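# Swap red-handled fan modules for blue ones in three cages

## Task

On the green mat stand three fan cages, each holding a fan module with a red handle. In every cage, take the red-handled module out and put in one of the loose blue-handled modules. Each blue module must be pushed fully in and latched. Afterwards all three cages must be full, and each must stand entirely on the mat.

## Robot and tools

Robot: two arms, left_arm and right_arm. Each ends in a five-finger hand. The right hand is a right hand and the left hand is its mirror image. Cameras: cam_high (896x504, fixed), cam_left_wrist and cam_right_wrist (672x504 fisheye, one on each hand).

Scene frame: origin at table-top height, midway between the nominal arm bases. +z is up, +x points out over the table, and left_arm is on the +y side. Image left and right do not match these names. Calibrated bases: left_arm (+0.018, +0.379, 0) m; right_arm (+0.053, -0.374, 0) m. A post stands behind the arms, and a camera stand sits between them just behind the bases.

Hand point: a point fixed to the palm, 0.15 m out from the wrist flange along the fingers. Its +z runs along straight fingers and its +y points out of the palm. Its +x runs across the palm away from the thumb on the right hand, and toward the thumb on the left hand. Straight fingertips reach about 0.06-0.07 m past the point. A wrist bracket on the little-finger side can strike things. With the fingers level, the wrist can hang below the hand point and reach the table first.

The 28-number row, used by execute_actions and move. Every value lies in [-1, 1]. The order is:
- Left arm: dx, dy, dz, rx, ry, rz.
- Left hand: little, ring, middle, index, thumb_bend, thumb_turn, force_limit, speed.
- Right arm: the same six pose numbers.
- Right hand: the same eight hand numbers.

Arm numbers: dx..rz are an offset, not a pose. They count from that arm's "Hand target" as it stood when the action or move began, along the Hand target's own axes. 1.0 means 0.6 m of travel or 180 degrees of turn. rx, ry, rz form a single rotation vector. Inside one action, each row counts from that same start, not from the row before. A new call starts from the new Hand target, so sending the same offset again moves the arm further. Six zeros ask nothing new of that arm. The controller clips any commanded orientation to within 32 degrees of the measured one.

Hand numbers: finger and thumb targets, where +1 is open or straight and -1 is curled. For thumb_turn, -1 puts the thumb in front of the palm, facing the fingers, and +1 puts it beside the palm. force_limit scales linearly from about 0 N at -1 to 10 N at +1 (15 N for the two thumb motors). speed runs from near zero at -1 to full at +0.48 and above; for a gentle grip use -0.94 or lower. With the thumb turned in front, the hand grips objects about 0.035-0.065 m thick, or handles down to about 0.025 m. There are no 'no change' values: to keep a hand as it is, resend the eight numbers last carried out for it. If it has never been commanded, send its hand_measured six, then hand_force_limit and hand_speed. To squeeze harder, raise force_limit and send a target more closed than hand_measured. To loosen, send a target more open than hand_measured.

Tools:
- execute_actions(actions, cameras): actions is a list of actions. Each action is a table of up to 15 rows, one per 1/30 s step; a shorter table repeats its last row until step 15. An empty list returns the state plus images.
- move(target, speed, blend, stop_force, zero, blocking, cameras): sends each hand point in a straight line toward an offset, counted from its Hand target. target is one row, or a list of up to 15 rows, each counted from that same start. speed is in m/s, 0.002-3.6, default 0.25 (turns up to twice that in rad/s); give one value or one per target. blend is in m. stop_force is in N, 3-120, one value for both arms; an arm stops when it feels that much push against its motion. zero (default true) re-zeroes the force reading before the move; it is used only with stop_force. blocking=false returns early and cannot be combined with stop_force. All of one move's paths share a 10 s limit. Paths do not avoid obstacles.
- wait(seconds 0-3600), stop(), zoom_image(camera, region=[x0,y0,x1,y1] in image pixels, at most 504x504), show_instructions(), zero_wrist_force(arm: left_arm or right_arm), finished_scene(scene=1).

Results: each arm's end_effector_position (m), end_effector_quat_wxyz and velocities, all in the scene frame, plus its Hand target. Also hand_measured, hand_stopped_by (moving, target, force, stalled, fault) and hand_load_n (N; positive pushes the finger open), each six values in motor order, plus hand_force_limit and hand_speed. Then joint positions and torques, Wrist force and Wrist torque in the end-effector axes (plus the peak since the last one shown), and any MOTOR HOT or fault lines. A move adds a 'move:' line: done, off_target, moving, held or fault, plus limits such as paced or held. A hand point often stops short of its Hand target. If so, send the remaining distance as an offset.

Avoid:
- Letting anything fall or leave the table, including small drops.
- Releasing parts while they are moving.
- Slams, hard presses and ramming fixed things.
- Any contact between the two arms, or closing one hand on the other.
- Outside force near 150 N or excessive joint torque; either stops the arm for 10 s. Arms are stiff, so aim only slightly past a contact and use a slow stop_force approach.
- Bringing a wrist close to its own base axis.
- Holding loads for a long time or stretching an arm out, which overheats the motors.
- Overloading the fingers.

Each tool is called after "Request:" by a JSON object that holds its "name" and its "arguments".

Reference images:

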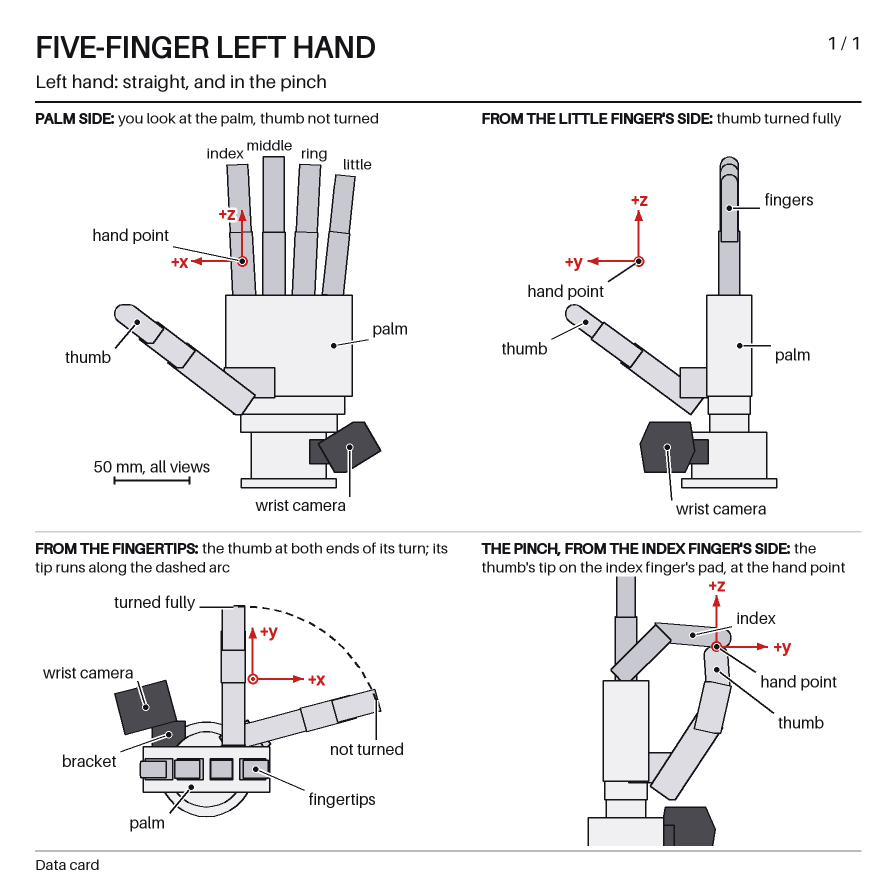

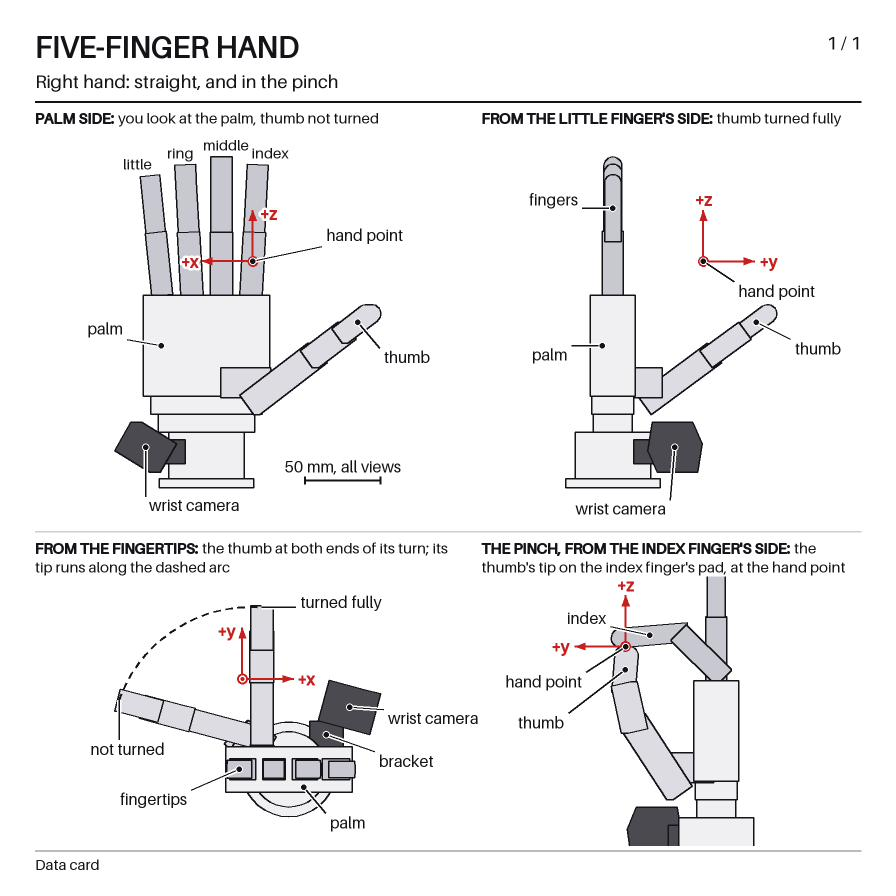

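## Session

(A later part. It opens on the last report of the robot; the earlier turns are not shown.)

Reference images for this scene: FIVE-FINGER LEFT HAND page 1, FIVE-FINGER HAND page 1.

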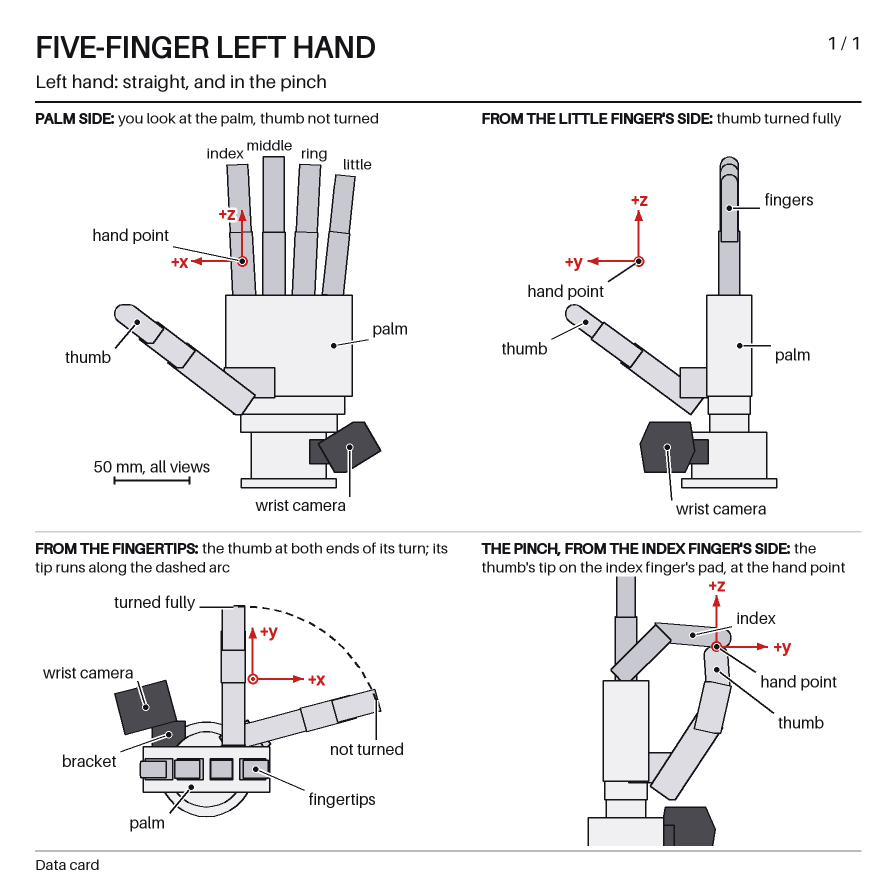

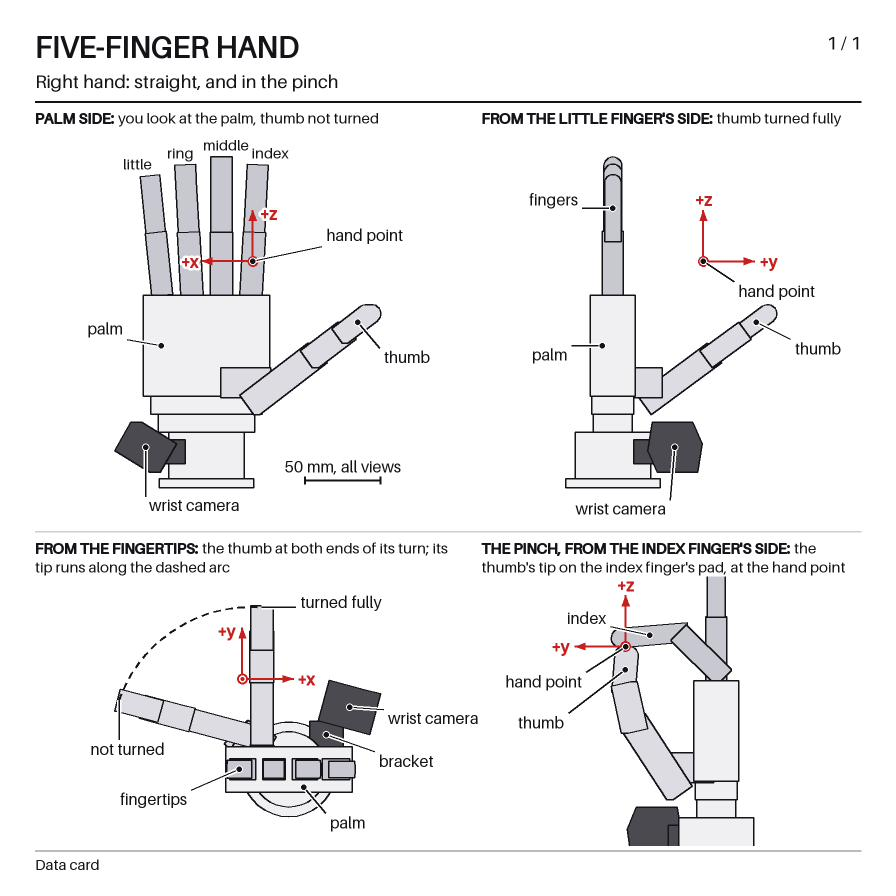

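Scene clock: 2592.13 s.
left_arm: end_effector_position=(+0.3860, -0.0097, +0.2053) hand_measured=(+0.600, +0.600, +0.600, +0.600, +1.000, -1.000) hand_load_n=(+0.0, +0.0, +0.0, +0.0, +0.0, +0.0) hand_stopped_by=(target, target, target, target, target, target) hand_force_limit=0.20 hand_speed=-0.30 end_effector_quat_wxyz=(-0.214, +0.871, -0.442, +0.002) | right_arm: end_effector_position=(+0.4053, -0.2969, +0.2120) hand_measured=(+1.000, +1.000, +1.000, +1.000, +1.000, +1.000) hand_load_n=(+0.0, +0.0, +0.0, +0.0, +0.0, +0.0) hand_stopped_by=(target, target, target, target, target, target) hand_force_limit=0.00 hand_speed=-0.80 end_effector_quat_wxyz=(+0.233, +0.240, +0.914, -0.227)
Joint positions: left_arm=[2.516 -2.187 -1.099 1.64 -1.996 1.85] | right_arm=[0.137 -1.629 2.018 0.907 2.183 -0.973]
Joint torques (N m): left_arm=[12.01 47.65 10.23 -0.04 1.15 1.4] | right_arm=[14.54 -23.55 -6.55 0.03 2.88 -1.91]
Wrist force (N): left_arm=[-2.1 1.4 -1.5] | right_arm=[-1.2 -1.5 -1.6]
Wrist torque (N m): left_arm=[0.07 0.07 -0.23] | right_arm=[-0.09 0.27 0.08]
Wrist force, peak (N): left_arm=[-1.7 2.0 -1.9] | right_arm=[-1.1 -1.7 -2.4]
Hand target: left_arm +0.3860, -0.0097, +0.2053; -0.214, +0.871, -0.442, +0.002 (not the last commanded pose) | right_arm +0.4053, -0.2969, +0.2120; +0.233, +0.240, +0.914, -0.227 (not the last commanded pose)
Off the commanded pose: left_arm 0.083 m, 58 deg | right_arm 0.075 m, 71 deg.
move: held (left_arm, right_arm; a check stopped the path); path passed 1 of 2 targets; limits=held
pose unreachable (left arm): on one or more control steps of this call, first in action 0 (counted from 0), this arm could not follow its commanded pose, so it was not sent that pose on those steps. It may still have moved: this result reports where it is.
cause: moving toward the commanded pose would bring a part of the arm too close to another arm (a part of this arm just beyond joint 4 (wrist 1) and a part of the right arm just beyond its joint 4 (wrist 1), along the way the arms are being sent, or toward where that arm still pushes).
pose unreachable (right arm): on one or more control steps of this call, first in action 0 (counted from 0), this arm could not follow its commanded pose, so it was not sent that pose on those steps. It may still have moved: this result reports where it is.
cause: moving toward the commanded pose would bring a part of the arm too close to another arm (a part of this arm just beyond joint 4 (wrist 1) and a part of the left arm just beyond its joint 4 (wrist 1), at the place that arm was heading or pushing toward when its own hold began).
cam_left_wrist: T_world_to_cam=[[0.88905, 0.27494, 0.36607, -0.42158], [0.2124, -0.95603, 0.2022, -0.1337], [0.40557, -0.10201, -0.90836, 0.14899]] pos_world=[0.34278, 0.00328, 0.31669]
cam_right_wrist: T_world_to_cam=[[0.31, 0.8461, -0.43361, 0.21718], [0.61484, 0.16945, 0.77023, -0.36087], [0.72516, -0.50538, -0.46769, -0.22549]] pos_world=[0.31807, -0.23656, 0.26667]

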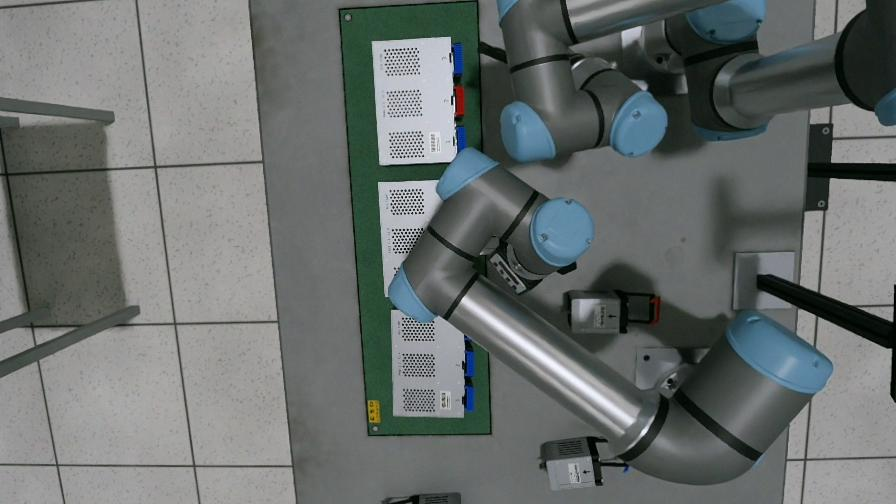

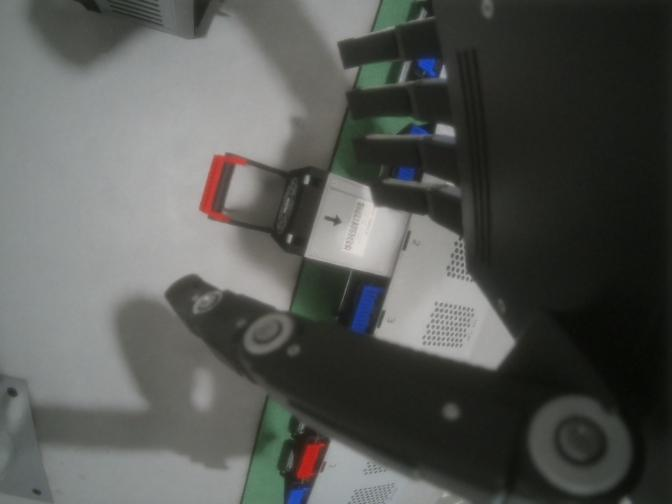

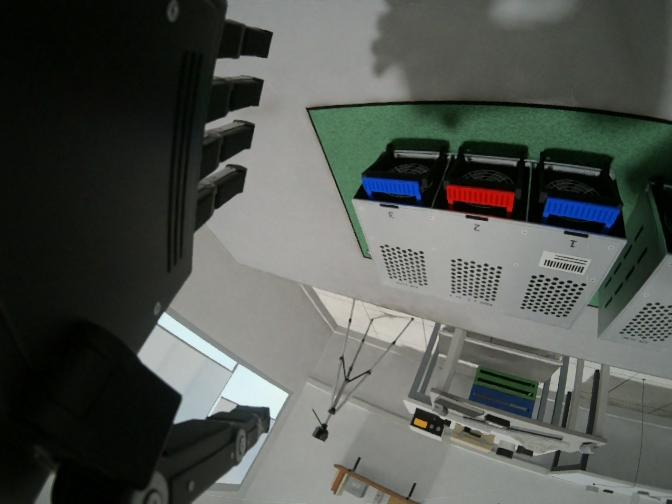

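Request:
{"name": "move", "arguments": {"target": [[0,0,0,0,0,0,0.6,0.6,0.6,0.6,1,-1,0.2,-0.3,-0.0885,-0.3245,0.1047,0.0029,0.2212,0.324,1,1,1,1,1,1,0,-0.8],[0.0767,-0.1092,0.039,0.1297,-0.1317,-0.2629,0.6,0.6,0.6,0.6,1,-1,0.2,-0.3,-0.0885,-0.3245,0.1047,0.0029,0.2212,0.324,1,1,1,1,1,1,0,-0.8]], "speed": 0.35, "blend": [0.03,0], "cameras": ["cam_high", "cam_left_wrist", "cam_right_wrist"]}}

Scene clock: 2617.00 s.
left_arm: end_effector_position=(+0.4488, -0.0040, +0.2011) hand_measured=(+0.600, +0.600, +0.600, +0.600, +1.000, -1.000) hand_load_n=(+0.0, +0.0, +0.0, +0.0, +0.0, +0.0) hand_stopped_by=(target, target, target, target, target, target) hand_force_limit=0.20 hand_speed=-0.30 end_effector_quat_wxyz=(-0.392, +0.912, -0.119, +0.005) | right_arm: end_effector_position=(+0.3602, -0.4998, +0.2502) hand_measured=(+1.000, +1.000, +1.000, +1.000, +1.000, +1.000) hand_load_n=(+0.0, +0.0, +0.0, +0.0, +0.0, +0.0) hand_stopped_by=(target, target, target, target, target, target) hand_force_limit=0.00 hand_speed=-0.80 end_effector_quat_wxyz=(+0.000, +0.708, +0.707, +0.000)
Joint positions: left_arm=[2.442 -2.461 -0.833 1.208 -2.222 0.935] | right_arm=[-0.929 -1.701 1.915 1.356 1.57 -0.894]
Joint torques (N m): left_arm=[12.36 55.37 10.04 -0.18 0.98 1.45] | right_arm=[-15.93 -3.19 -29.41 4.5 -2.42 -2.07]
Wrist force (N): left_arm=[-2.0 1.0 -1.5] | right_arm=[-0.7 -1.0 -1.2]
Wrist torque (N m): left_arm=[0.19 0.13 -0.22] | right_arm=[-0.05 0.21 0.18]
Wrist force, peak (N): left_arm=[-2.2 1.5 -1.6] | right_arm=[-1.2 -1.5 -1.6]
Hand target: left_arm +0.4488, -0.0040, +0.2011; -0.392, +0.912, -0.119, +0.005 (not the last commanded pose) | right_arm +0.3602, -0.4998, +0.2502; +0.000, +0.708, +0.707, +0.000
Off the commanded pose: left_arm 0.020 m, 15 deg | right_arm 0.000 m, 0 deg.
move: held (left_arm; a check stopped the path); path passed 1 of 2 targets; limits=held
pose unreachable (left arm): on one or more control steps of this call, first in action 0 (counted from 0), this arm could not follow its commanded pose, so it was not sent that pose on those steps. It may still have moved: this result reports where it is.
cause: moving toward the commanded pose would bring two parts of the arm too close to each other (joints 4 (wrist 1) to 6 (wrist 3) lie between them).
cam_left_wrist: T_world_to_cam=[[0.4531, 0.53944, 0.70972, -0.34983], [0.69958, -0.70861, 0.09198, -0.33629], [0.55253, 0.45483, -0.69845, 0.0143]] pos_world=[0.38587, -0.05609, 0.2892]
cam_right_wrist: T_world_to_cam=[[0.96208, 0.27267, 0.00716, -0.21228], [0.23254, -0.83364, 0.50097, -0.62442], [0.14257, -0.48031, -0.86543, 0.04433]] pos_world=[0.34311, -0.44136, 0.3527]

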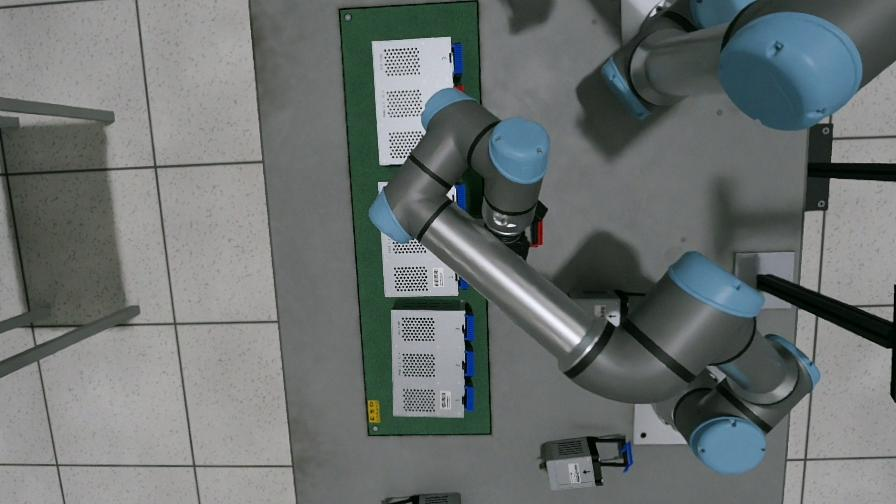

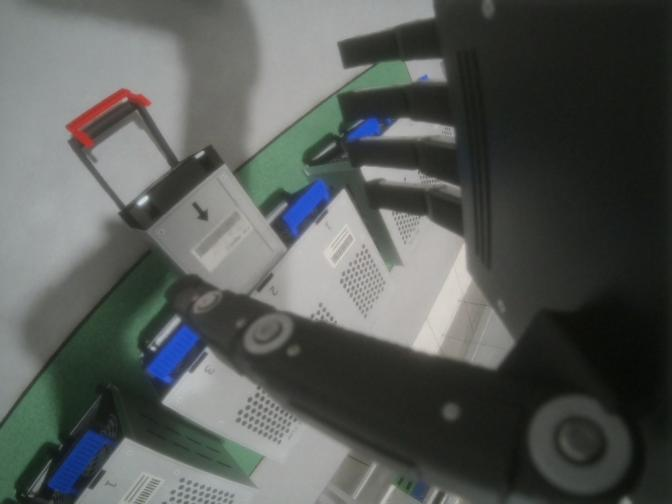

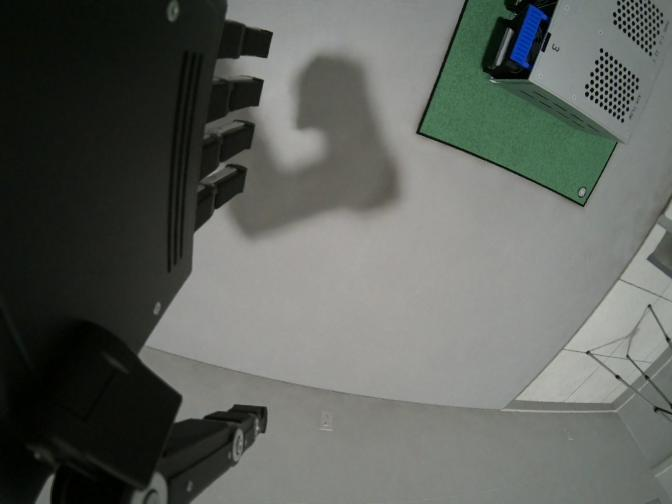

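Request:
{"name": "zoom_image", "arguments": {"camera": "cam_left_wrist", "region": [100, 80, 400, 320]}}

Scaled by 1.680 from the camera's image (finer frame: 960x720).

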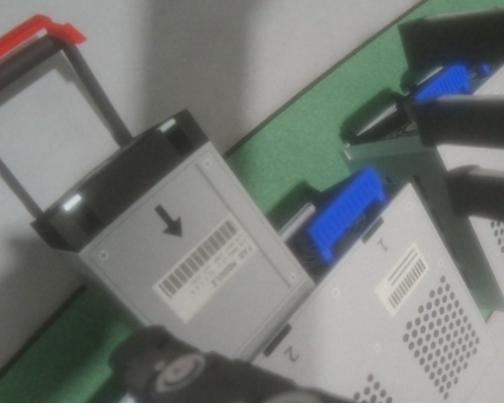

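Request:
{"name": "move", "arguments": {"target": [0.0388,0.0602,0.0556,-0.0307,-0.0298,-0.0705,0.75,0.75,0.75,0.75,1,-1,0.2,-0.3, 0,0,0,0,0,0,1,1,1,1,1,1,0,-0.8], "speed": 0.12, "cameras": ["cam_high","cam_left_wrist"]}}

Scene clock: 2849.10 s.
left_arm: end_effector_position=(+0.4672, -0.0093, +0.1503) hand_measured=(+0.750, +0.750, +0.750, +0.750, +1.000, -1.000) hand_load_n=(+0.0, +0.0, +0.0, +0.0, +0.0, +0.0) hand_stopped_by=(target, target, target, target, target, target) hand_force_limit=0.20 hand_speed=-0.30 end_effector_quat_wxyz=(-0.350, +0.937, +0.001, +0.000) | right_arm: end_effector_position=(+0.3602, -0.4998, +0.2502) hand_measured=(+1.000, +1.000, +1.000, +1.000, +1.000, +1.000) hand_load_n=(+0.0, +0.0, +0.0, +0.0, +0.0, +0.0) hand_stopped_by=(target, target, target, target, target, target) hand_force_limit=0.00 hand_speed=-0.80 end_effector_quat_wxyz=(+0.000, +0.708, +0.707, +0.000)
Joint positions: left_arm=[2.482 -2.526 -0.814 1.271 -2.107 0.753] | right_arm=[-0.929 -1.701 1.915 1.356 1.57 -0.894]
Joint torques (N m): left_arm=[11.19 44.99 25.04 -0.23 1.18 -1.77] | right_arm=[-14.96 -3.84 -28.88 4.61 -2.43 -2.13]
Wrist force (N): left_arm=[-2.0 1.0 -1.4] | right_arm=[-0.5 -1.0 -1.5]
Wrist torque (N m): left_arm=[0.15 0.17 -0.08] | right_arm=[-0.03 0.19 0.19]
Wrist force, peak (N): left_arm=[-2.3 1.3 -1.3] | right_arm=[-0.7 -1.2 -1.5]
Hand target: left_arm +0.4672, -0.0093, +0.1502; -0.350, +0.937, +0.001, +0.000 | right_arm +0.3602, -0.4998, +0.2502; +0.000, +0.708, +0.707, +0.000
Off the commanded pose: left_arm 0.000 m, 0 deg | right_arm 0.000 m, 0 deg.
move: done
cam_left_wrist: T_world_to_cam=[[0.26055, 0.68841, 0.67691, -0.22295], [0.82891, -0.51897, 0.20874, -0.42439], [0.49499, 0.50671, -0.70585, -0.00039]] pos_world=[0.41006, -0.06657, 0.23923]

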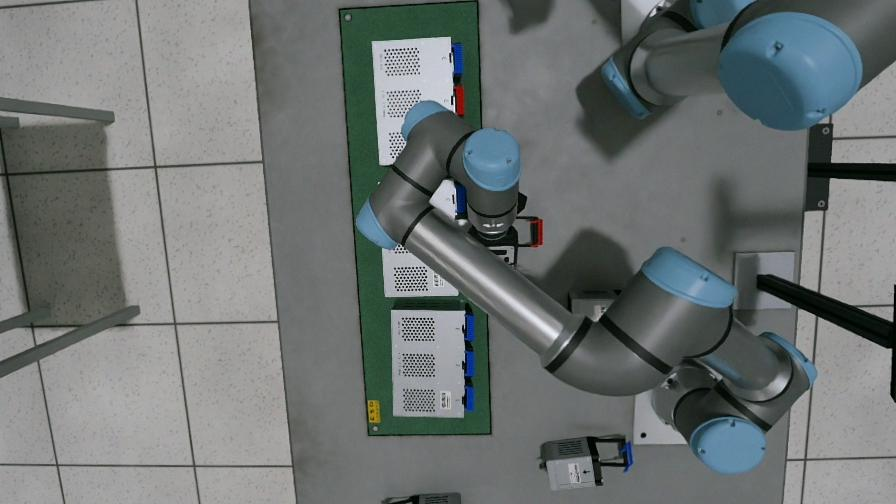

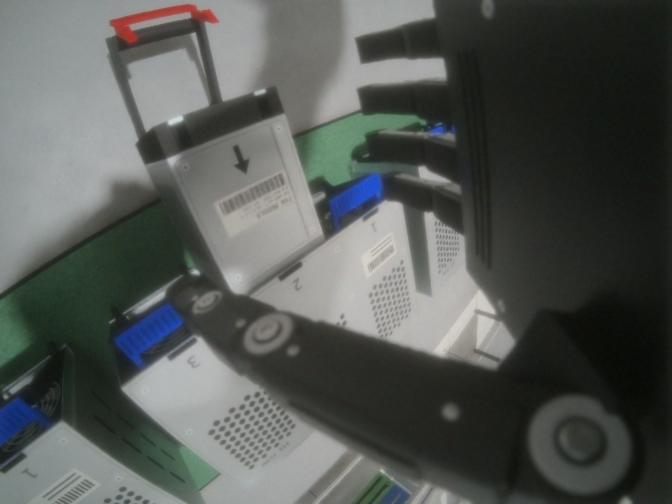

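Request:
{"name": "zoom_image", "arguments": {"camera": "cam_left_wrist", "region": [90, 60, 400, 310]}}

Scaled by 1.626 from the camera's image (finer frame: 960x720).

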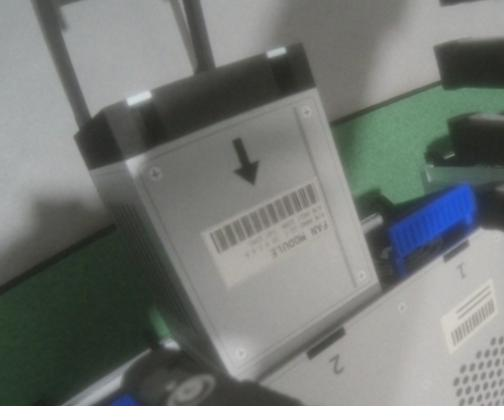

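Request:
{"name": "move", "arguments": {"target": [-0.0053,0.0957,0.1160,0,0,0,0.75,0.75,0.75,0.75,1,-1,0.2,-0.3, 0,0,0,0,0,0,1,1,1,1,1,1,0,-0.8], "speed": 0.06, "stop_force": 8, "cameras": ["cam_left_wrist"]}}

Scene clock: 2889.87 s.
left_arm: end_effector_position=(+0.4641, -0.0071, +0.0600) hand_measured=(+0.750, +0.750, +0.750, +0.750, +1.000, -1.000) hand_load_n=(+0.0, +0.0, +0.0, +0.0, +0.0, +0.0) hand_stopped_by=(target, target, target, target, target, target) hand_force_limit=0.20 hand_speed=-0.30 end_effector_quat_wxyz=(-0.350, +0.937, +0.001, +0.000) | right_arm: end_effector_position=(+0.3602, -0.4998, +0.2502) hand_measured=(+1.000, +1.000, +1.000, +1.000, +1.000, +1.000) hand_load_n=(+0.0, +0.0, +0.0, +0.0, +0.0, +0.0) hand_stopped_by=(target, target, target, target, target, target) hand_force_limit=0.00 hand_speed=-0.80 end_effector_quat_wxyz=(+0.000, +0.708, +0.707, +0.000)
Joint positions: left_arm=[2.482 -2.594 -0.923 1.447 -2.107 0.752] | right_arm=[-0.929 -1.701 1.915 1.356 1.57 -0.894]
Joint torques (N m): left_arm=[-11.15 44.84 8.92 0.17 -0.43 1] | right_arm=[-15.37 -4.73 -29.56 4.61 -2.48 -2.2]
Wrist force (N): left_arm=[-2.1 -2.4 -2.4] | right_arm=[-0.8 -0.9 -1.5]
Wrist torque (N m): left_arm=[-0.09 0.16 0.05] | right_arm=[-0.01 0.23 0.17]
Wrist force, peak (N): left_arm=[-2.1 -2.4 -2.4] | right_arm=[-1.0 -1.1 -1.7]
Hand target: left_arm +0.4641, -0.0071, +0.0600; -0.350, +0.937, +0.001, +0.000 | right_arm +0.3602, -0.4998, +0.2502; +0.000, +0.708, +0.707, +0.000
Off the commanded pose: left_arm 0.000 m, 0 deg | right_arm 0.000 m, 0 deg.
move: done
cam_left_wrist: T_world_to_cam=[[0.26021, 0.6887, 0.67674, -0.16244], [0.82909, -0.5186, 0.20897, -0.40194], [0.49488, 0.5067, -0.70594, -0.06375]] pos_world=[0.40706, -0.06427, 0.14893]

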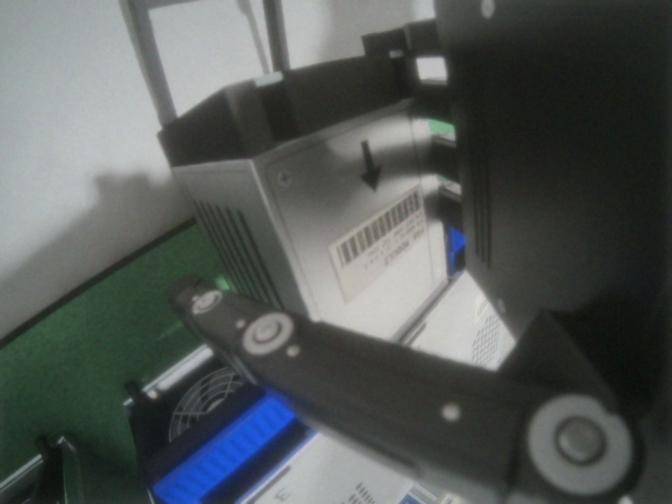

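Request:
{"name": "execute_actions", "arguments": {"actions": [[[0,0,0,0,0,0,0.75,0.75,0.3,0.3,0.5,-1,-0.5,-0.9, 0,0,0,0,0,0,1,1,1,1,1,1,0,-0.8]]]}}

Request:
{"name": "wait", "arguments": {"seconds": 0.5}}

Scene clock: 2901.20 s.
left_arm: end_effector_position=(+0.4641, -0.0071, +0.0600) hand_measured=(+0.750, +0.750, +0.406, +0.620, +0.692, -1.000) hand_load_n=(+0.0, +0.0, +2.5, +0.0, +4.0, +0.0) hand_stopped_by=(target, target, force, force, force, target) hand_force_limit=-0.50 hand_speed=-0.90 end_effector_quat_wxyz=(-0.350, +0.937, +0.001, +0.000) | right_arm: end_effector_position=(+0.3602, -0.4998, +0.2502) hand_measured=(+1.000, +1.000, +1.000, +1.000, +1.000, +1.000) hand_load_n=(+0.0, +0.0, +0.0, +0.0, +0.0, +0.0) hand_stopped_by=(target, target, target, target, target, target) hand_force_limit=0.00 hand_speed=-0.80 end_effector_quat_wxyz=(+0.000, +0.708, +0.707, +0.000)
Joint positions: left_arm=[2.482 -2.594 -0.923 1.447 -2.107 0.752] | right_arm=[-0.929 -1.701 1.915 1.356 1.57 -0.894]
Joint torques (N m): left_arm=[-9.53 47.45 18.54 -0.47 0.48 1.07] | right_arm=[-14.83 -4.41 -29.4 4.57 -2.34 -2.13]
Wrist force (N): left_arm=[-1.5 2.3 -1.6] | right_arm=[-0.6 -1.0 -1.4]
Wrist torque (N m): left_arm=[0.30 -0.03 -0.05] | right_arm=[-0.01 0.20 0.19]
Wrist force, peak (N): left_arm=[-7.3 -12.1 0.3] | right_arm=[-0.6 -1.3 -1.6]
Hand target: left_arm +0.4641, -0.0071, +0.0600; -0.350, +0.937, +0.001, +0.000 | right_arm +0.3602, -0.4998, +0.2502; +0.000, +0.708, +0.707, +0.000
Off the commanded pose: left_arm 0.000 m, 0 deg | right_arm 0.000 m, 0 deg.

Scene clock: 2901.70 s.
left_arm: end_effector_position=(+0.4641, -0.0071, +0.0600) hand_measured=(+0.750, +0.750, +0.406, +0.620, +0.692, -1.000) hand_load_n=(+0.0, +0.0, +2.5, +0.0, +4.0, +0.0) hand_stopped_by=(target, target, force, force, force, target) hand_force_limit=-0.50 hand_speed=-0.90 end_effector_quat_wxyz=(-0.350, +0.937, +0.001, +0.000) | right_arm: end_effector_position=(+0.3602, -0.4998, +0.2502) hand_measured=(+1.000, +1.000, +1.000, +1.000, +1.000, +1.000) hand_load_n=(+0.0, +0.0, +0.0, +0.0, +0.0, +0.0) hand_stopped_by=(target, target, target, target, target, target) hand_force_limit=0.00 hand_speed=-0.80 end_effector_quat_wxyz=(+0.000, +0.708, +0.707, +0.000)
Joint positions: left_arm=[2.482 -2.594 -0.923 1.447 -2.107 0.752] | right_arm=[-0.929 -1.701 1.915 1.356 1.57 -0.894]
Joint torques (N m): left_arm=[-9.67 48.84 20.66 -1.39 -0.46 1.05] | right_arm=[-14.95 -3.75 -30 4.55 -2.21 -2.11]
Wrist force (N): left_arm=[-1.5 2.2 -1.7] | right_arm=[-0.7 -1.2 -1.6]
Wrist torque (N m): left_arm=[0.28 -0.04 -0.04] | right_arm=[-0.05 0.22 0.17]
Wrist force, peak (N): left_arm=[-1.5 2.4 -1.9] | right_arm=[-0.7 -1.2 -1.6]
Hand target: left_arm +0.4641, -0.0071, +0.0600; -0.350, +0.937, +0.001, +0.000 | right_arm +0.3602, -0.4998, +0.2502; +0.000, +0.708, +0.707, +0.000
Off the commanded pose: left_arm 0.000 m, 0 deg | right_arm 0.000 m, 0 deg.
wait: 0.50 s; at rest by 0.17 s

Request:
{"name": "wait", "arguments": {"seconds": 0.1, "cameras": ["cam_left_wrist","cam_right_wrist"]}}

Scene clock: 2911.07 s.
left_arm: end_effector_position=(+0.4641, -0.0071, +0.0600) hand_measured=(+0.750, +0.750, +0.406, +0.620, +0.692, -1.000) hand_load_n=(+0.0, +0.0, +2.0, +0.0, +4.0, +0.5) hand_stopped_by=(target, target, force, force, force, target) hand_force_limit=-0.50 hand_speed=-0.90 end_effector_quat_wxyz=(-0.350, +0.937, +0.001, +0.000) | right_arm: end_effector_position=(+0.3602, -0.4998, +0.2502) hand_measured=(+1.000, +1.000, +1.000, +1.000, +1.000, +1.000) hand_load_n=(+0.0, +0.0, +0.0, +0.0, +0.0, +0.0) hand_stopped_by=(target, target, target, target, target, target) hand_force_limit=0.00 hand_speed=-0.80 end_effector_quat_wxyz=(+0.000, +0.708, +0.707, +0.000)
Joint positions: left_arm=[2.482 -2.594 -0.923 1.447 -2.107 0.752] | right_arm=[-0.929 -1.701 1.915 1.356 1.57 -0.894]
Joint torques (N m): left_arm=[-6.93 55.65 24.04 -4.75 -2.14 0.96] | right_arm=[-15.6 -4.59 -29.25 4.56 -2.42 -1.96]
Wrist force (N): left_arm=[-1.5 2.4 -1.7] | right_arm=[-0.8 -0.9 -1.6]
Wrist torque (N m): left_arm=[0.32 -0.05 -0.04] | right_arm=[0.01 0.23 0.18]
Wrist force, peak (N): left_arm=[-1.6 2.5 -1.9] | right_arm=[-0.6 -1.2 -1.7]
Hand target: left_arm +0.4641, -0.0071, +0.0600; -0.350, +0.937, +0.001, +0.000 | right_arm +0.3602, -0.4998, +0.2502; +0.000, +0.708, +0.707, +0.000
Off the commanded pose: left_arm 0.000 m, 0 deg | right_arm 0.000 m, 0 deg.
wait: 0.10 s; at rest from the start
cam_left_wrist: T_world_to_cam=[[0.26014, 0.68863, 0.67684, -0.16243], [0.8291, -0.51858, 0.20895, -0.40194], [0.49489, 0.50681, -0.70585, -0.06376]] pos_world=[0.40706, -0.06427, 0.14893]
cam_right_wrist: T_world_to_cam=[[0.96208, 0.27267, 0.00716, -0.21228], [0.23254, -0.83364, 0.50097, -0.62442], [0.14257, -0.48031, -0.86543, 0.04433]] pos_world=[0.34311, -0.44136, 0.3527]

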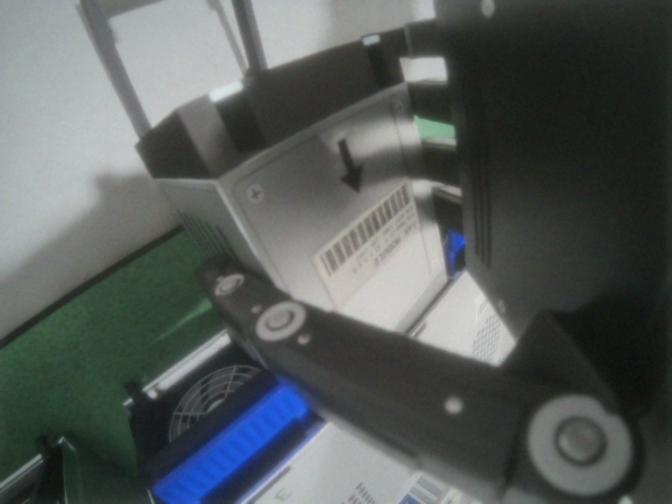

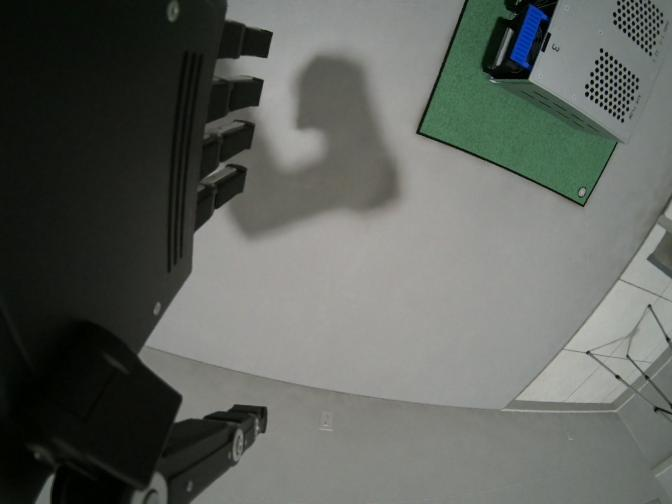

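Request:
{"name": "execute_actions", "arguments": {"actions": [[[0,0,0,0,0,0,0.75,0.75,0.6,0.6,0.8,-1,-0.5,-0.85, 0,0,0,0,0,0,1,1,1,1,1,1,0,-0.8]]], "cameras": ["cam_left_wrist"]}}

Scene clock: 2929.10 s.
left_arm: end_effector_position=(+0.4641, -0.0071, +0.0600) hand_measured=(+0.750, +0.750, +0.600, +0.600, +0.800, -1.000) hand_load_n=(+0.0, +0.0, +0.0, +0.0, +0.0, +0.0) hand_stopped_by=(target, target, target, target, target, target) hand_force_limit=-0.50 hand_speed=-0.85 end_effector_quat_wxyz=(-0.350, +0.937, +0.001, +0.000) | right_arm: end_effector_position=(+0.3602, -0.4998, +0.2502) hand_measured=(+1.000, +1.000, +1.000, +1.000, +1.000, +1.000) hand_load_n=(+0.0, +0.0, +0.0, +0.0, -0.5, +0.0) hand_stopped_by=(target, target, target, target, target, target) hand_force_limit=0.00 hand_speed=-0.80 end_effector_quat_wxyz=(+0.000, +0.708, +0.707, +0.000)
Joint positions: left_arm=[2.482 -2.594 -0.923 1.447 -2.107 0.752] | right_arm=[-0.929 -1.701 1.915 1.356 1.57 -0.894]
Joint torques (N m): left_arm=[-3.05 55.91 22.84 -4.6 -1.35 0.93] | right_arm=[-15.06 -3.99 -29.43 4.59 -2.44 -2.1]
Wrist force (N): left_arm=[-0.9 0.8 -1.4] | right_arm=[-0.5 -1.0 -1.5]
Wrist torque (N m): left_arm=[0.09 -0.04 0.00] | right_arm=[-0.03 0.19 0.18]
Wrist force, peak (N): left_arm=[-1.1 2.6 -2.1] | right_arm=[-0.7 -1.1 -1.7]
Hand target: left_arm +0.4641, -0.0071, +0.0600; -0.350, +0.937, +0.001, +0.000 | right_arm +0.3602, -0.4998, +0.2502; +0.000, +0.708, +0.707, +0.000
Off the commanded pose: left_arm 0.000 m, 0 deg | right_arm 0.000 m, 0 deg.
cam_left_wrist: T_world_to_cam=[[0.26014, 0.68863, 0.67684, -0.16243], [0.8291, -0.51858, 0.20895, -0.40194], [0.49489, 0.50681, -0.70585, -0.06376]] pos_world=[0.40706, -0.06427, 0.14893]

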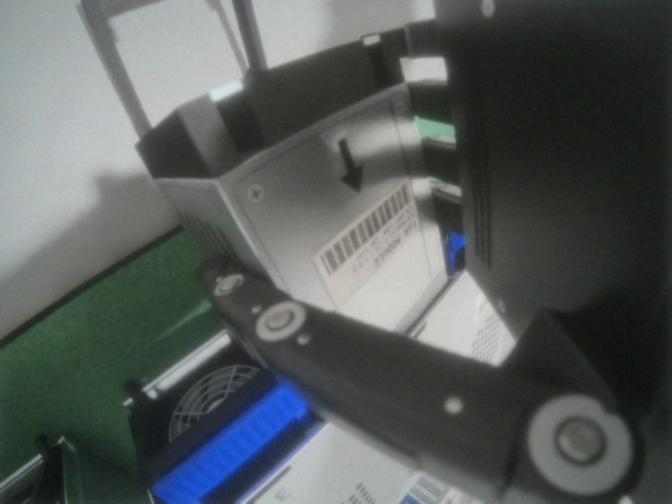

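Request:
{"name": "execute_actions", "arguments": {"actions": [[[0,0,0,0,0,0,0.75,0.75,0.35,0.3,0.5,-1,-0.4,-0.9, 0,0,0,0,0,0,1,1,1,1,1,1,0,-0.8]]], "cameras": ["cam_left_wrist"]}}

Scene clock: 2933.87 s.
left_arm: end_effector_position=(+0.4641, -0.0071, +0.0600) hand_measured=(+0.750, +0.750, +0.398, +0.472, +0.694, -1.000) hand_load_n=(+0.0, +0.0, +4.5, +3.5, +5.0, +0.5) hand_stopped_by=(target, target, force, force, force, target) hand_force_limit=-0.40 hand_speed=-0.90 end_effector_quat_wxyz=(-0.350, +0.937, +0.001, +0.000) | right_arm: end_effector_position=(+0.3602, -0.4998, +0.2502) hand_measured=(+1.000, +1.000, +1.000, +1.000, +1.000, +1.000) hand_load_n=(+0.0, +0.0, +0.0, +0.0, +0.0, +0.0) hand_stopped_by=(target, target, target, target, target, target) hand_force_limit=0.00 hand_speed=-0.80 end_effector_quat_wxyz=(+0.000, +0.708, +0.707, +0.000)
Joint positions: left_arm=[2.482 -2.594 -0.923 1.447 -2.107 0.752] | right_arm=[-0.929 -1.701 1.915 1.356 1.57 -0.894]
Joint torques (N m): left_arm=[-0.12 55.81 17.6 0.04 0.93 0.98] | right_arm=[-15.61 -4.33 -29.51 4.62 -2.32 -2.02]
Wrist force (N): left_arm=[-8.1 -9.1 3.8] | right_arm=[-0.7 -1.0 -1.4]
Wrist torque (N m): left_arm=[-0.58 0.39 -0.33] | right_arm=[-0.04 0.21 0.18]
Wrist force, peak (N): left_arm=[-8.0 -11.4 3.9] | right_arm=[-0.8 -1.4 -1.6]
Hand target: left_arm +0.4641, -0.0071, +0.0600; -0.350, +0.937, +0.001, +0.000 | right_arm +0.3602, -0.4998, +0.2502; +0.000, +0.708, +0.707, +0.000
Off the commanded pose: left_arm 0.000 m, 0 deg | right_arm 0.000 m, 0 deg.
cam_left_wrist: T_world_to_cam=[[0.26019, 0.68863, 0.67683, -0.16245], [0.82913, -0.51857, 0.20887, -0.40194], [0.49481, 0.50684, -0.70589, -0.06372]] pos_world=[0.40706, -0.06427, 0.14893]

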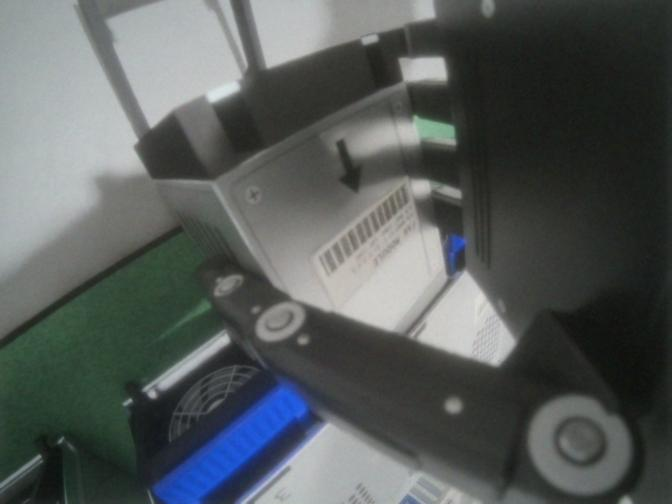

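Request:
{"name": "execute_actions", "arguments": {"actions": [[[0,0,0,0,0,0,0.75,0.75,0.75,0.75,1,-1,0.2,-0.8, 0,0,0,0,0,0,1,1,1,1,1,1,0,-0.8]]]}}

Request:
{"name": "move", "arguments": {"target": [0,-0.0166,-0.0124,0,0,0,0.75,0.75,0.75,0.75,1,-1,0.2,-0.8, 0,0,0,0,0,0,1,1,1,1,1,1,0,-0.8], "speed": 0.04}}

Scene clock: 2961.77 s.
left_arm: end_effector_position=(+0.4641, -0.0071, +0.0600) hand_measured=(+0.750, +0.750, +0.750, +0.750, +1.000, -1.000) hand_load_n=(+0.0, +0.0, +0.0, +0.0, +0.0, +0.5) hand_stopped_by=(target, target, target, target, target, target) hand_force_limit=0.20 hand_speed=-0.80 end_effector_quat_wxyz=(-0.350, +0.937, +0.001, +0.000) | right_arm: end_effector_position=(+0.3602, -0.4998, +0.2502) hand_measured=(+1.000, +1.000, +1.000, +1.000, +1.000, +1.000) hand_load_n=(+0.0, +0.0, +0.0, +0.0, +0.0, +0.0) hand_stopped_by=(target, target, target, target, target, target) hand_force_limit=0.00 hand_speed=-0.80 end_effector_quat_wxyz=(+0.000, +0.708, +0.707, +0.000)
Joint positions: left_arm=[2.482 -2.594 -0.923 1.447 -2.107 0.752] | right_arm=[-0.929 -1.701 1.915 1.356 1.57 -0.894]
Joint torques (N m): left_arm=[3.6 55.62 11.05 -5.21 0.77 0.82] | right_arm=[-15.18 -4.43 -29.13 4.35 -2.46 -2]
Wrist force (N): left_arm=[-0.4 1.7 -1.5] | right_arm=[-0.7 -1.1 -1.4]
Wrist torque (N m): left_arm=[0.27 -0.13 0.00] | right_arm=[-0.04 0.22 0.17]
Wrist force, peak (N): left_arm=[-8.2 -9.5 4.0] | right_arm=[-0.9 -1.1 -1.7]
Hand target: left_arm +0.4641, -0.0071, +0.0600; -0.350, +0.937, +0.001, +0.000 | right_arm +0.3602, -0.4998, +0.2502; +0.000, +0.708, +0.707, +0.000
Off the commanded pose: left_arm 0.000 m, 0 deg | right_arm 0.000 m, 0 deg.

Scene clock: 2962.47 s.
left_arm: end_effector_position=(+0.4641, -0.0045, +0.0719) hand_measured=(+0.750, +0.750, +0.750, +0.750, +1.000, -1.000) hand_load_n=(+0.0, +0.0, +0.0, +0.0, +0.0, +0.0) hand_stopped_by=(target, target, target, target, target, target) hand_force_limit=0.20 hand_speed=-0.80 end_effector_quat_wxyz=(-0.350, +0.937, +0.001, +0.000) | right_arm: end_effector_position=(+0.3602, -0.4998, +0.2502) hand_measured=(+1.000, +1.000, +1.000, +1.000, +1.000, +1.000) hand_load_n=(+0.0, +0.0, +0.0, +0.0, +0.0, +0.0) hand_stopped_by=(target, target, target, target, target, target) hand_force_limit=0.00 hand_speed=-0.80 end_effector_quat_wxyz=(+0.000, +0.708, +0.707, +0.000)
Joint positions: left_arm=[2.485 -2.576 -0.926 1.434 -2.108 0.755] | right_arm=[-0.929 -1.701 1.915 1.356 1.57 -0.894]
Joint torques (N m): left_arm=[12.42 57.64 9.37 -4.99 -1.98 1.47] | right_arm=[-14.64 -3.39 -29.13 4.47 -2.37 -2.02]
Wrist force (N): left_arm=[-1.0 1.5 -1.6] | right_arm=[-0.5 -0.9 -1.4]
Wrist torque (N m): left_arm=[0.24 -0.02 -0.16] | right_arm=[-0.01 0.17 0.20]
Wrist force, peak (N): left_arm=[-0.7 1.8 -1.7] | right_arm=[-0.7 -1.2 -1.4]
Hand target: left_arm +0.4641, -0.0044, +0.0721; -0.350, +0.937, +0.001, +0.000 | right_arm +0.3602, -0.4998, +0.2502; +0.000, +0.708, +0.707, +0.000
Off the commanded pose: left_arm 0.000 m, 0 deg | right_arm 0.000 m, 0 deg.
move: done

Request:
{"name": "execute_actions", "arguments": {"actions": [[[0,0,0,0,0,0,0.75,0.75,0.5,0.5,0.68,-1,-0.4,-0.88, 0,0,0,0,0,0,1,1,1,1,1,1,0,-0.8]]], "cameras": ["cam_left_wrist"]}}

Scene clock: 2967.37 s.
left_arm: end_effector_position=(+0.4641, -0.0044, +0.0721) hand_measured=(+0.750, +0.750, +0.500, +0.500, +0.680, -1.000) hand_load_n=(+0.0, +0.0, +0.0, +0.0, +1.0, +0.0) hand_stopped_by=(target, target, target, target, target, target) hand_force_limit=-0.40 hand_speed=-0.88 end_effector_quat_wxyz=(-0.350, +0.937, +0.001, +0.000) | right_arm: end_effector_position=(+0.3602, -0.4998, +0.2502) hand_measured=(+1.000, +1.000, +1.000, +1.000, +1.000, +1.000) hand_load_n=(+0.0, +0.0, +0.0, +0.0, +0.0, +0.0) hand_stopped_by=(target, target, target, target, target, target) hand_force_limit=0.00 hand_speed=-0.80 end_effector_quat_wxyz=(+0.000, +0.708, +0.707, +0.000)
Joint positions: left_arm=[2.485 -2.575 -0.926 1.434 -2.108 0.755] | right_arm=[-0.929 -1.701 1.915 1.356 1.57 -0.894]
Joint torques (N m): left_arm=[11.82 57.26 9.16 -5.1 -1.86 1.33] | right_arm=[-14.83 -3.57 -29.75 4.49 -2.41 -2.19]
Wrist force (N): left_arm=[-1.2 2.1 -1.9] | right_arm=[-0.7 -1.0 -1.4]
Wrist torque (N m): left_arm=[0.22 -0.04 -0.15] | right_arm=[-0.04 0.20 0.18]
Wrist force, peak (N): left_arm=[-0.9 3.2 -2.5] | right_arm=[-0.8 -1.1 -1.6]
Hand target: left_arm +0.4641, -0.0044, +0.0721; -0.350, +0.937, +0.001, +0.000 | right_arm +0.3602, -0.4998, +0.2502; +0.000, +0.708, +0.707, +0.000
Off the commanded pose: left_arm 0.000 m, 0 deg | right_arm 0.000 m, 0 deg.
cam_left_wrist: T_world_to_cam=[[0.26014, 0.68863, 0.67684, -0.17239], [0.8291, -0.51858, 0.20895, -0.40304], [0.49489, 0.50681, -0.70585, -0.05648]] pos_world=[0.40696, -0.06167, 0.16103]

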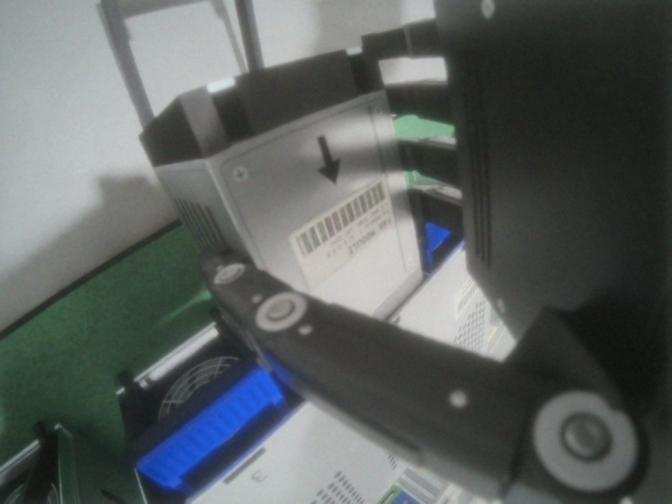

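Request:
{"name": "execute_actions", "arguments": {"actions": [[[0,0,0,0,0,0,0.75,0.75,0.28,0.28,0.6,-1,-0.4,-0.92, 0,0,0,0,0,0,1,1,1,1,1,1,0,-0.8]]], "cameras": ["cam_left_wrist"]}}

Scene clock: 2971.13 s.
left_arm: end_effector_position=(+0.4641, -0.0044, +0.0721) hand_measured=(+0.750, +0.750, +0.434, +0.428, +0.646, -1.000) hand_load_n=(+0.0, -0.5, +3.0, +5.5, +5.0, +0.0) hand_stopped_by=(target, target, force, force, force, target) hand_force_limit=-0.40 hand_speed=-0.92 end_effector_quat_wxyz=(-0.350, +0.937, +0.001, +0.000) | right_arm: end_effector_position=(+0.3602, -0.4998, +0.2502) hand_measured=(+1.000, +1.000, +1.000, +1.000, +1.000, +1.000) hand_load_n=(+0.0, +0.0, +0.0, +0.0, +0.0, +0.0) hand_stopped_by=(target, target, target, target, target, target) hand_force_limit=0.00 hand_speed=-0.80 end_effector_quat_wxyz=(+0.000, +0.708, +0.707, +0.000)
Joint positions: left_arm=[2.485 -2.575 -0.926 1.434 -2.108 0.755] | right_arm=[-0.929 -1.701 1.915 1.356 1.57 -0.894]
Joint torques (N m): left_arm=[10.69 56.52 10.63 -4.88 -1.66 0.83] | right_arm=[-14.73 -3.9 -29.31 4.54 -2.46 -1.96]
Wrist force (N): left_arm=[-1.4 -0.6 -0.1] | right_arm=[-0.8 -0.9 -1.6]
Wrist torque (N m): left_arm=[-0.01 0.00 -0.16] | right_arm=[0.00 0.22 0.18]
Wrist force, peak (N): left_arm=[-1.8 3.8 -2.3] | right_arm=[-0.7 -1.0 -1.7]
Hand target: left_arm +0.4641, -0.0044, +0.0721; -0.350, +0.937, +0.001, +0.000 | right_arm +0.3602, -0.4998, +0.2502; +0.000, +0.708, +0.707, +0.000
Off the commanded pose: left_arm 0.000 m, 0 deg | right_arm 0.000 m, 0 deg.
cam_left_wrist: T_world_to_cam=[[0.26014, 0.68863, 0.67684, -0.17239], [0.8291, -0.51858, 0.20895, -0.40304], [0.49489, 0.50681, -0.70585, -0.05648]] pos_world=[0.40696, -0.06167, 0.16103]

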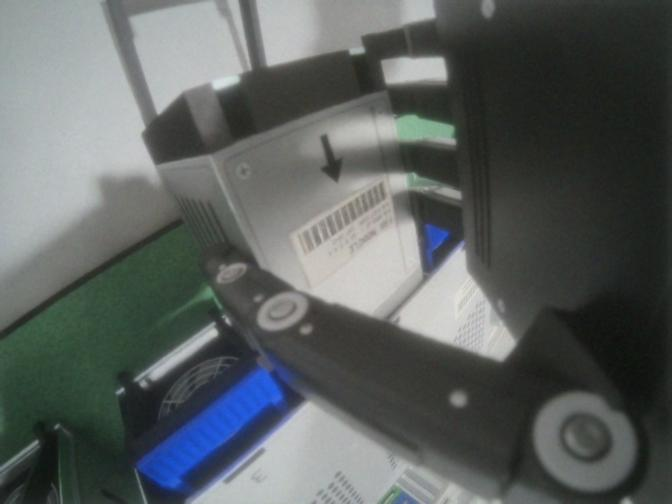

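Request:
{"name": "execute_actions", "arguments": {"actions": [[[0,-0.0013,0.0011,0,0,0,0.75,0.75,0.15,0.15,0.45,-1,0.2,-0.9, 0,0,0,0,0,0,1,1,1,1,1,1,0,-0.8]]]}}

Scene clock: 2979.13 s.
left_arm: end_effector_position=(+0.4641, -0.0034, +0.0721) hand_measured=(+0.750, +0.750, +0.418, +0.420, +0.642, -1.000) hand_load_n=(+0.0, +0.0, +6.0, +3.5, +9.0, +0.0) hand_stopped_by=(target, target, force, force, force, target) hand_force_limit=0.20 hand_speed=-0.90 end_effector_quat_wxyz=(-0.350, +0.937, +0.001, +0.000) | right_arm: end_effector_position=(+0.3602, -0.4998, +0.2502) hand_measured=(+1.000, +1.000, +1.000, +1.000, +1.000, +1.000) hand_load_n=(+0.0, +0.0, +0.0, +0.0, +0.0, +0.0) hand_stopped_by=(target, target, target, target, target, target) hand_force_limit=0.00 hand_speed=-0.80 end_effector_quat_wxyz=(+0.000, +0.708, +0.707, +0.000)
Joint positions: left_arm=[2.487 -2.573 -0.93 1.436 -2.109 0.757] | right_arm=[-0.929 -1.701 1.915 1.356 1.57 -0.894]
Joint torques (N m): left_arm=[12.64 57.26 8.67 -0.47 -2.3 1.49] | right_arm=[-14.43 -4.06 -28.34 4.43 -2.26 -2.01]
Wrist force (N): left_arm=[-1.2 3.5 -2.7] | right_arm=[-0.5 -0.8 -1.3]
Wrist torque (N m): left_arm=[0.37 -0.02 -0.19] | right_arm=[0.00 0.18 0.20]
Wrist force, peak (N): left_arm=[-1.2 3.5 -2.7] | right_arm=[-0.6 -1.3 -1.6]
Hand target: left_arm +0.4641, -0.0034, +0.0721; -0.350, +0.937, +0.001, +0.000 | right_arm +0.3602, -0.4998, +0.2502; +0.000, +0.708, +0.707, +0.000
Off the commanded pose: left_arm 0.000 m, 0 deg | right_arm 0.000 m, 0 deg.


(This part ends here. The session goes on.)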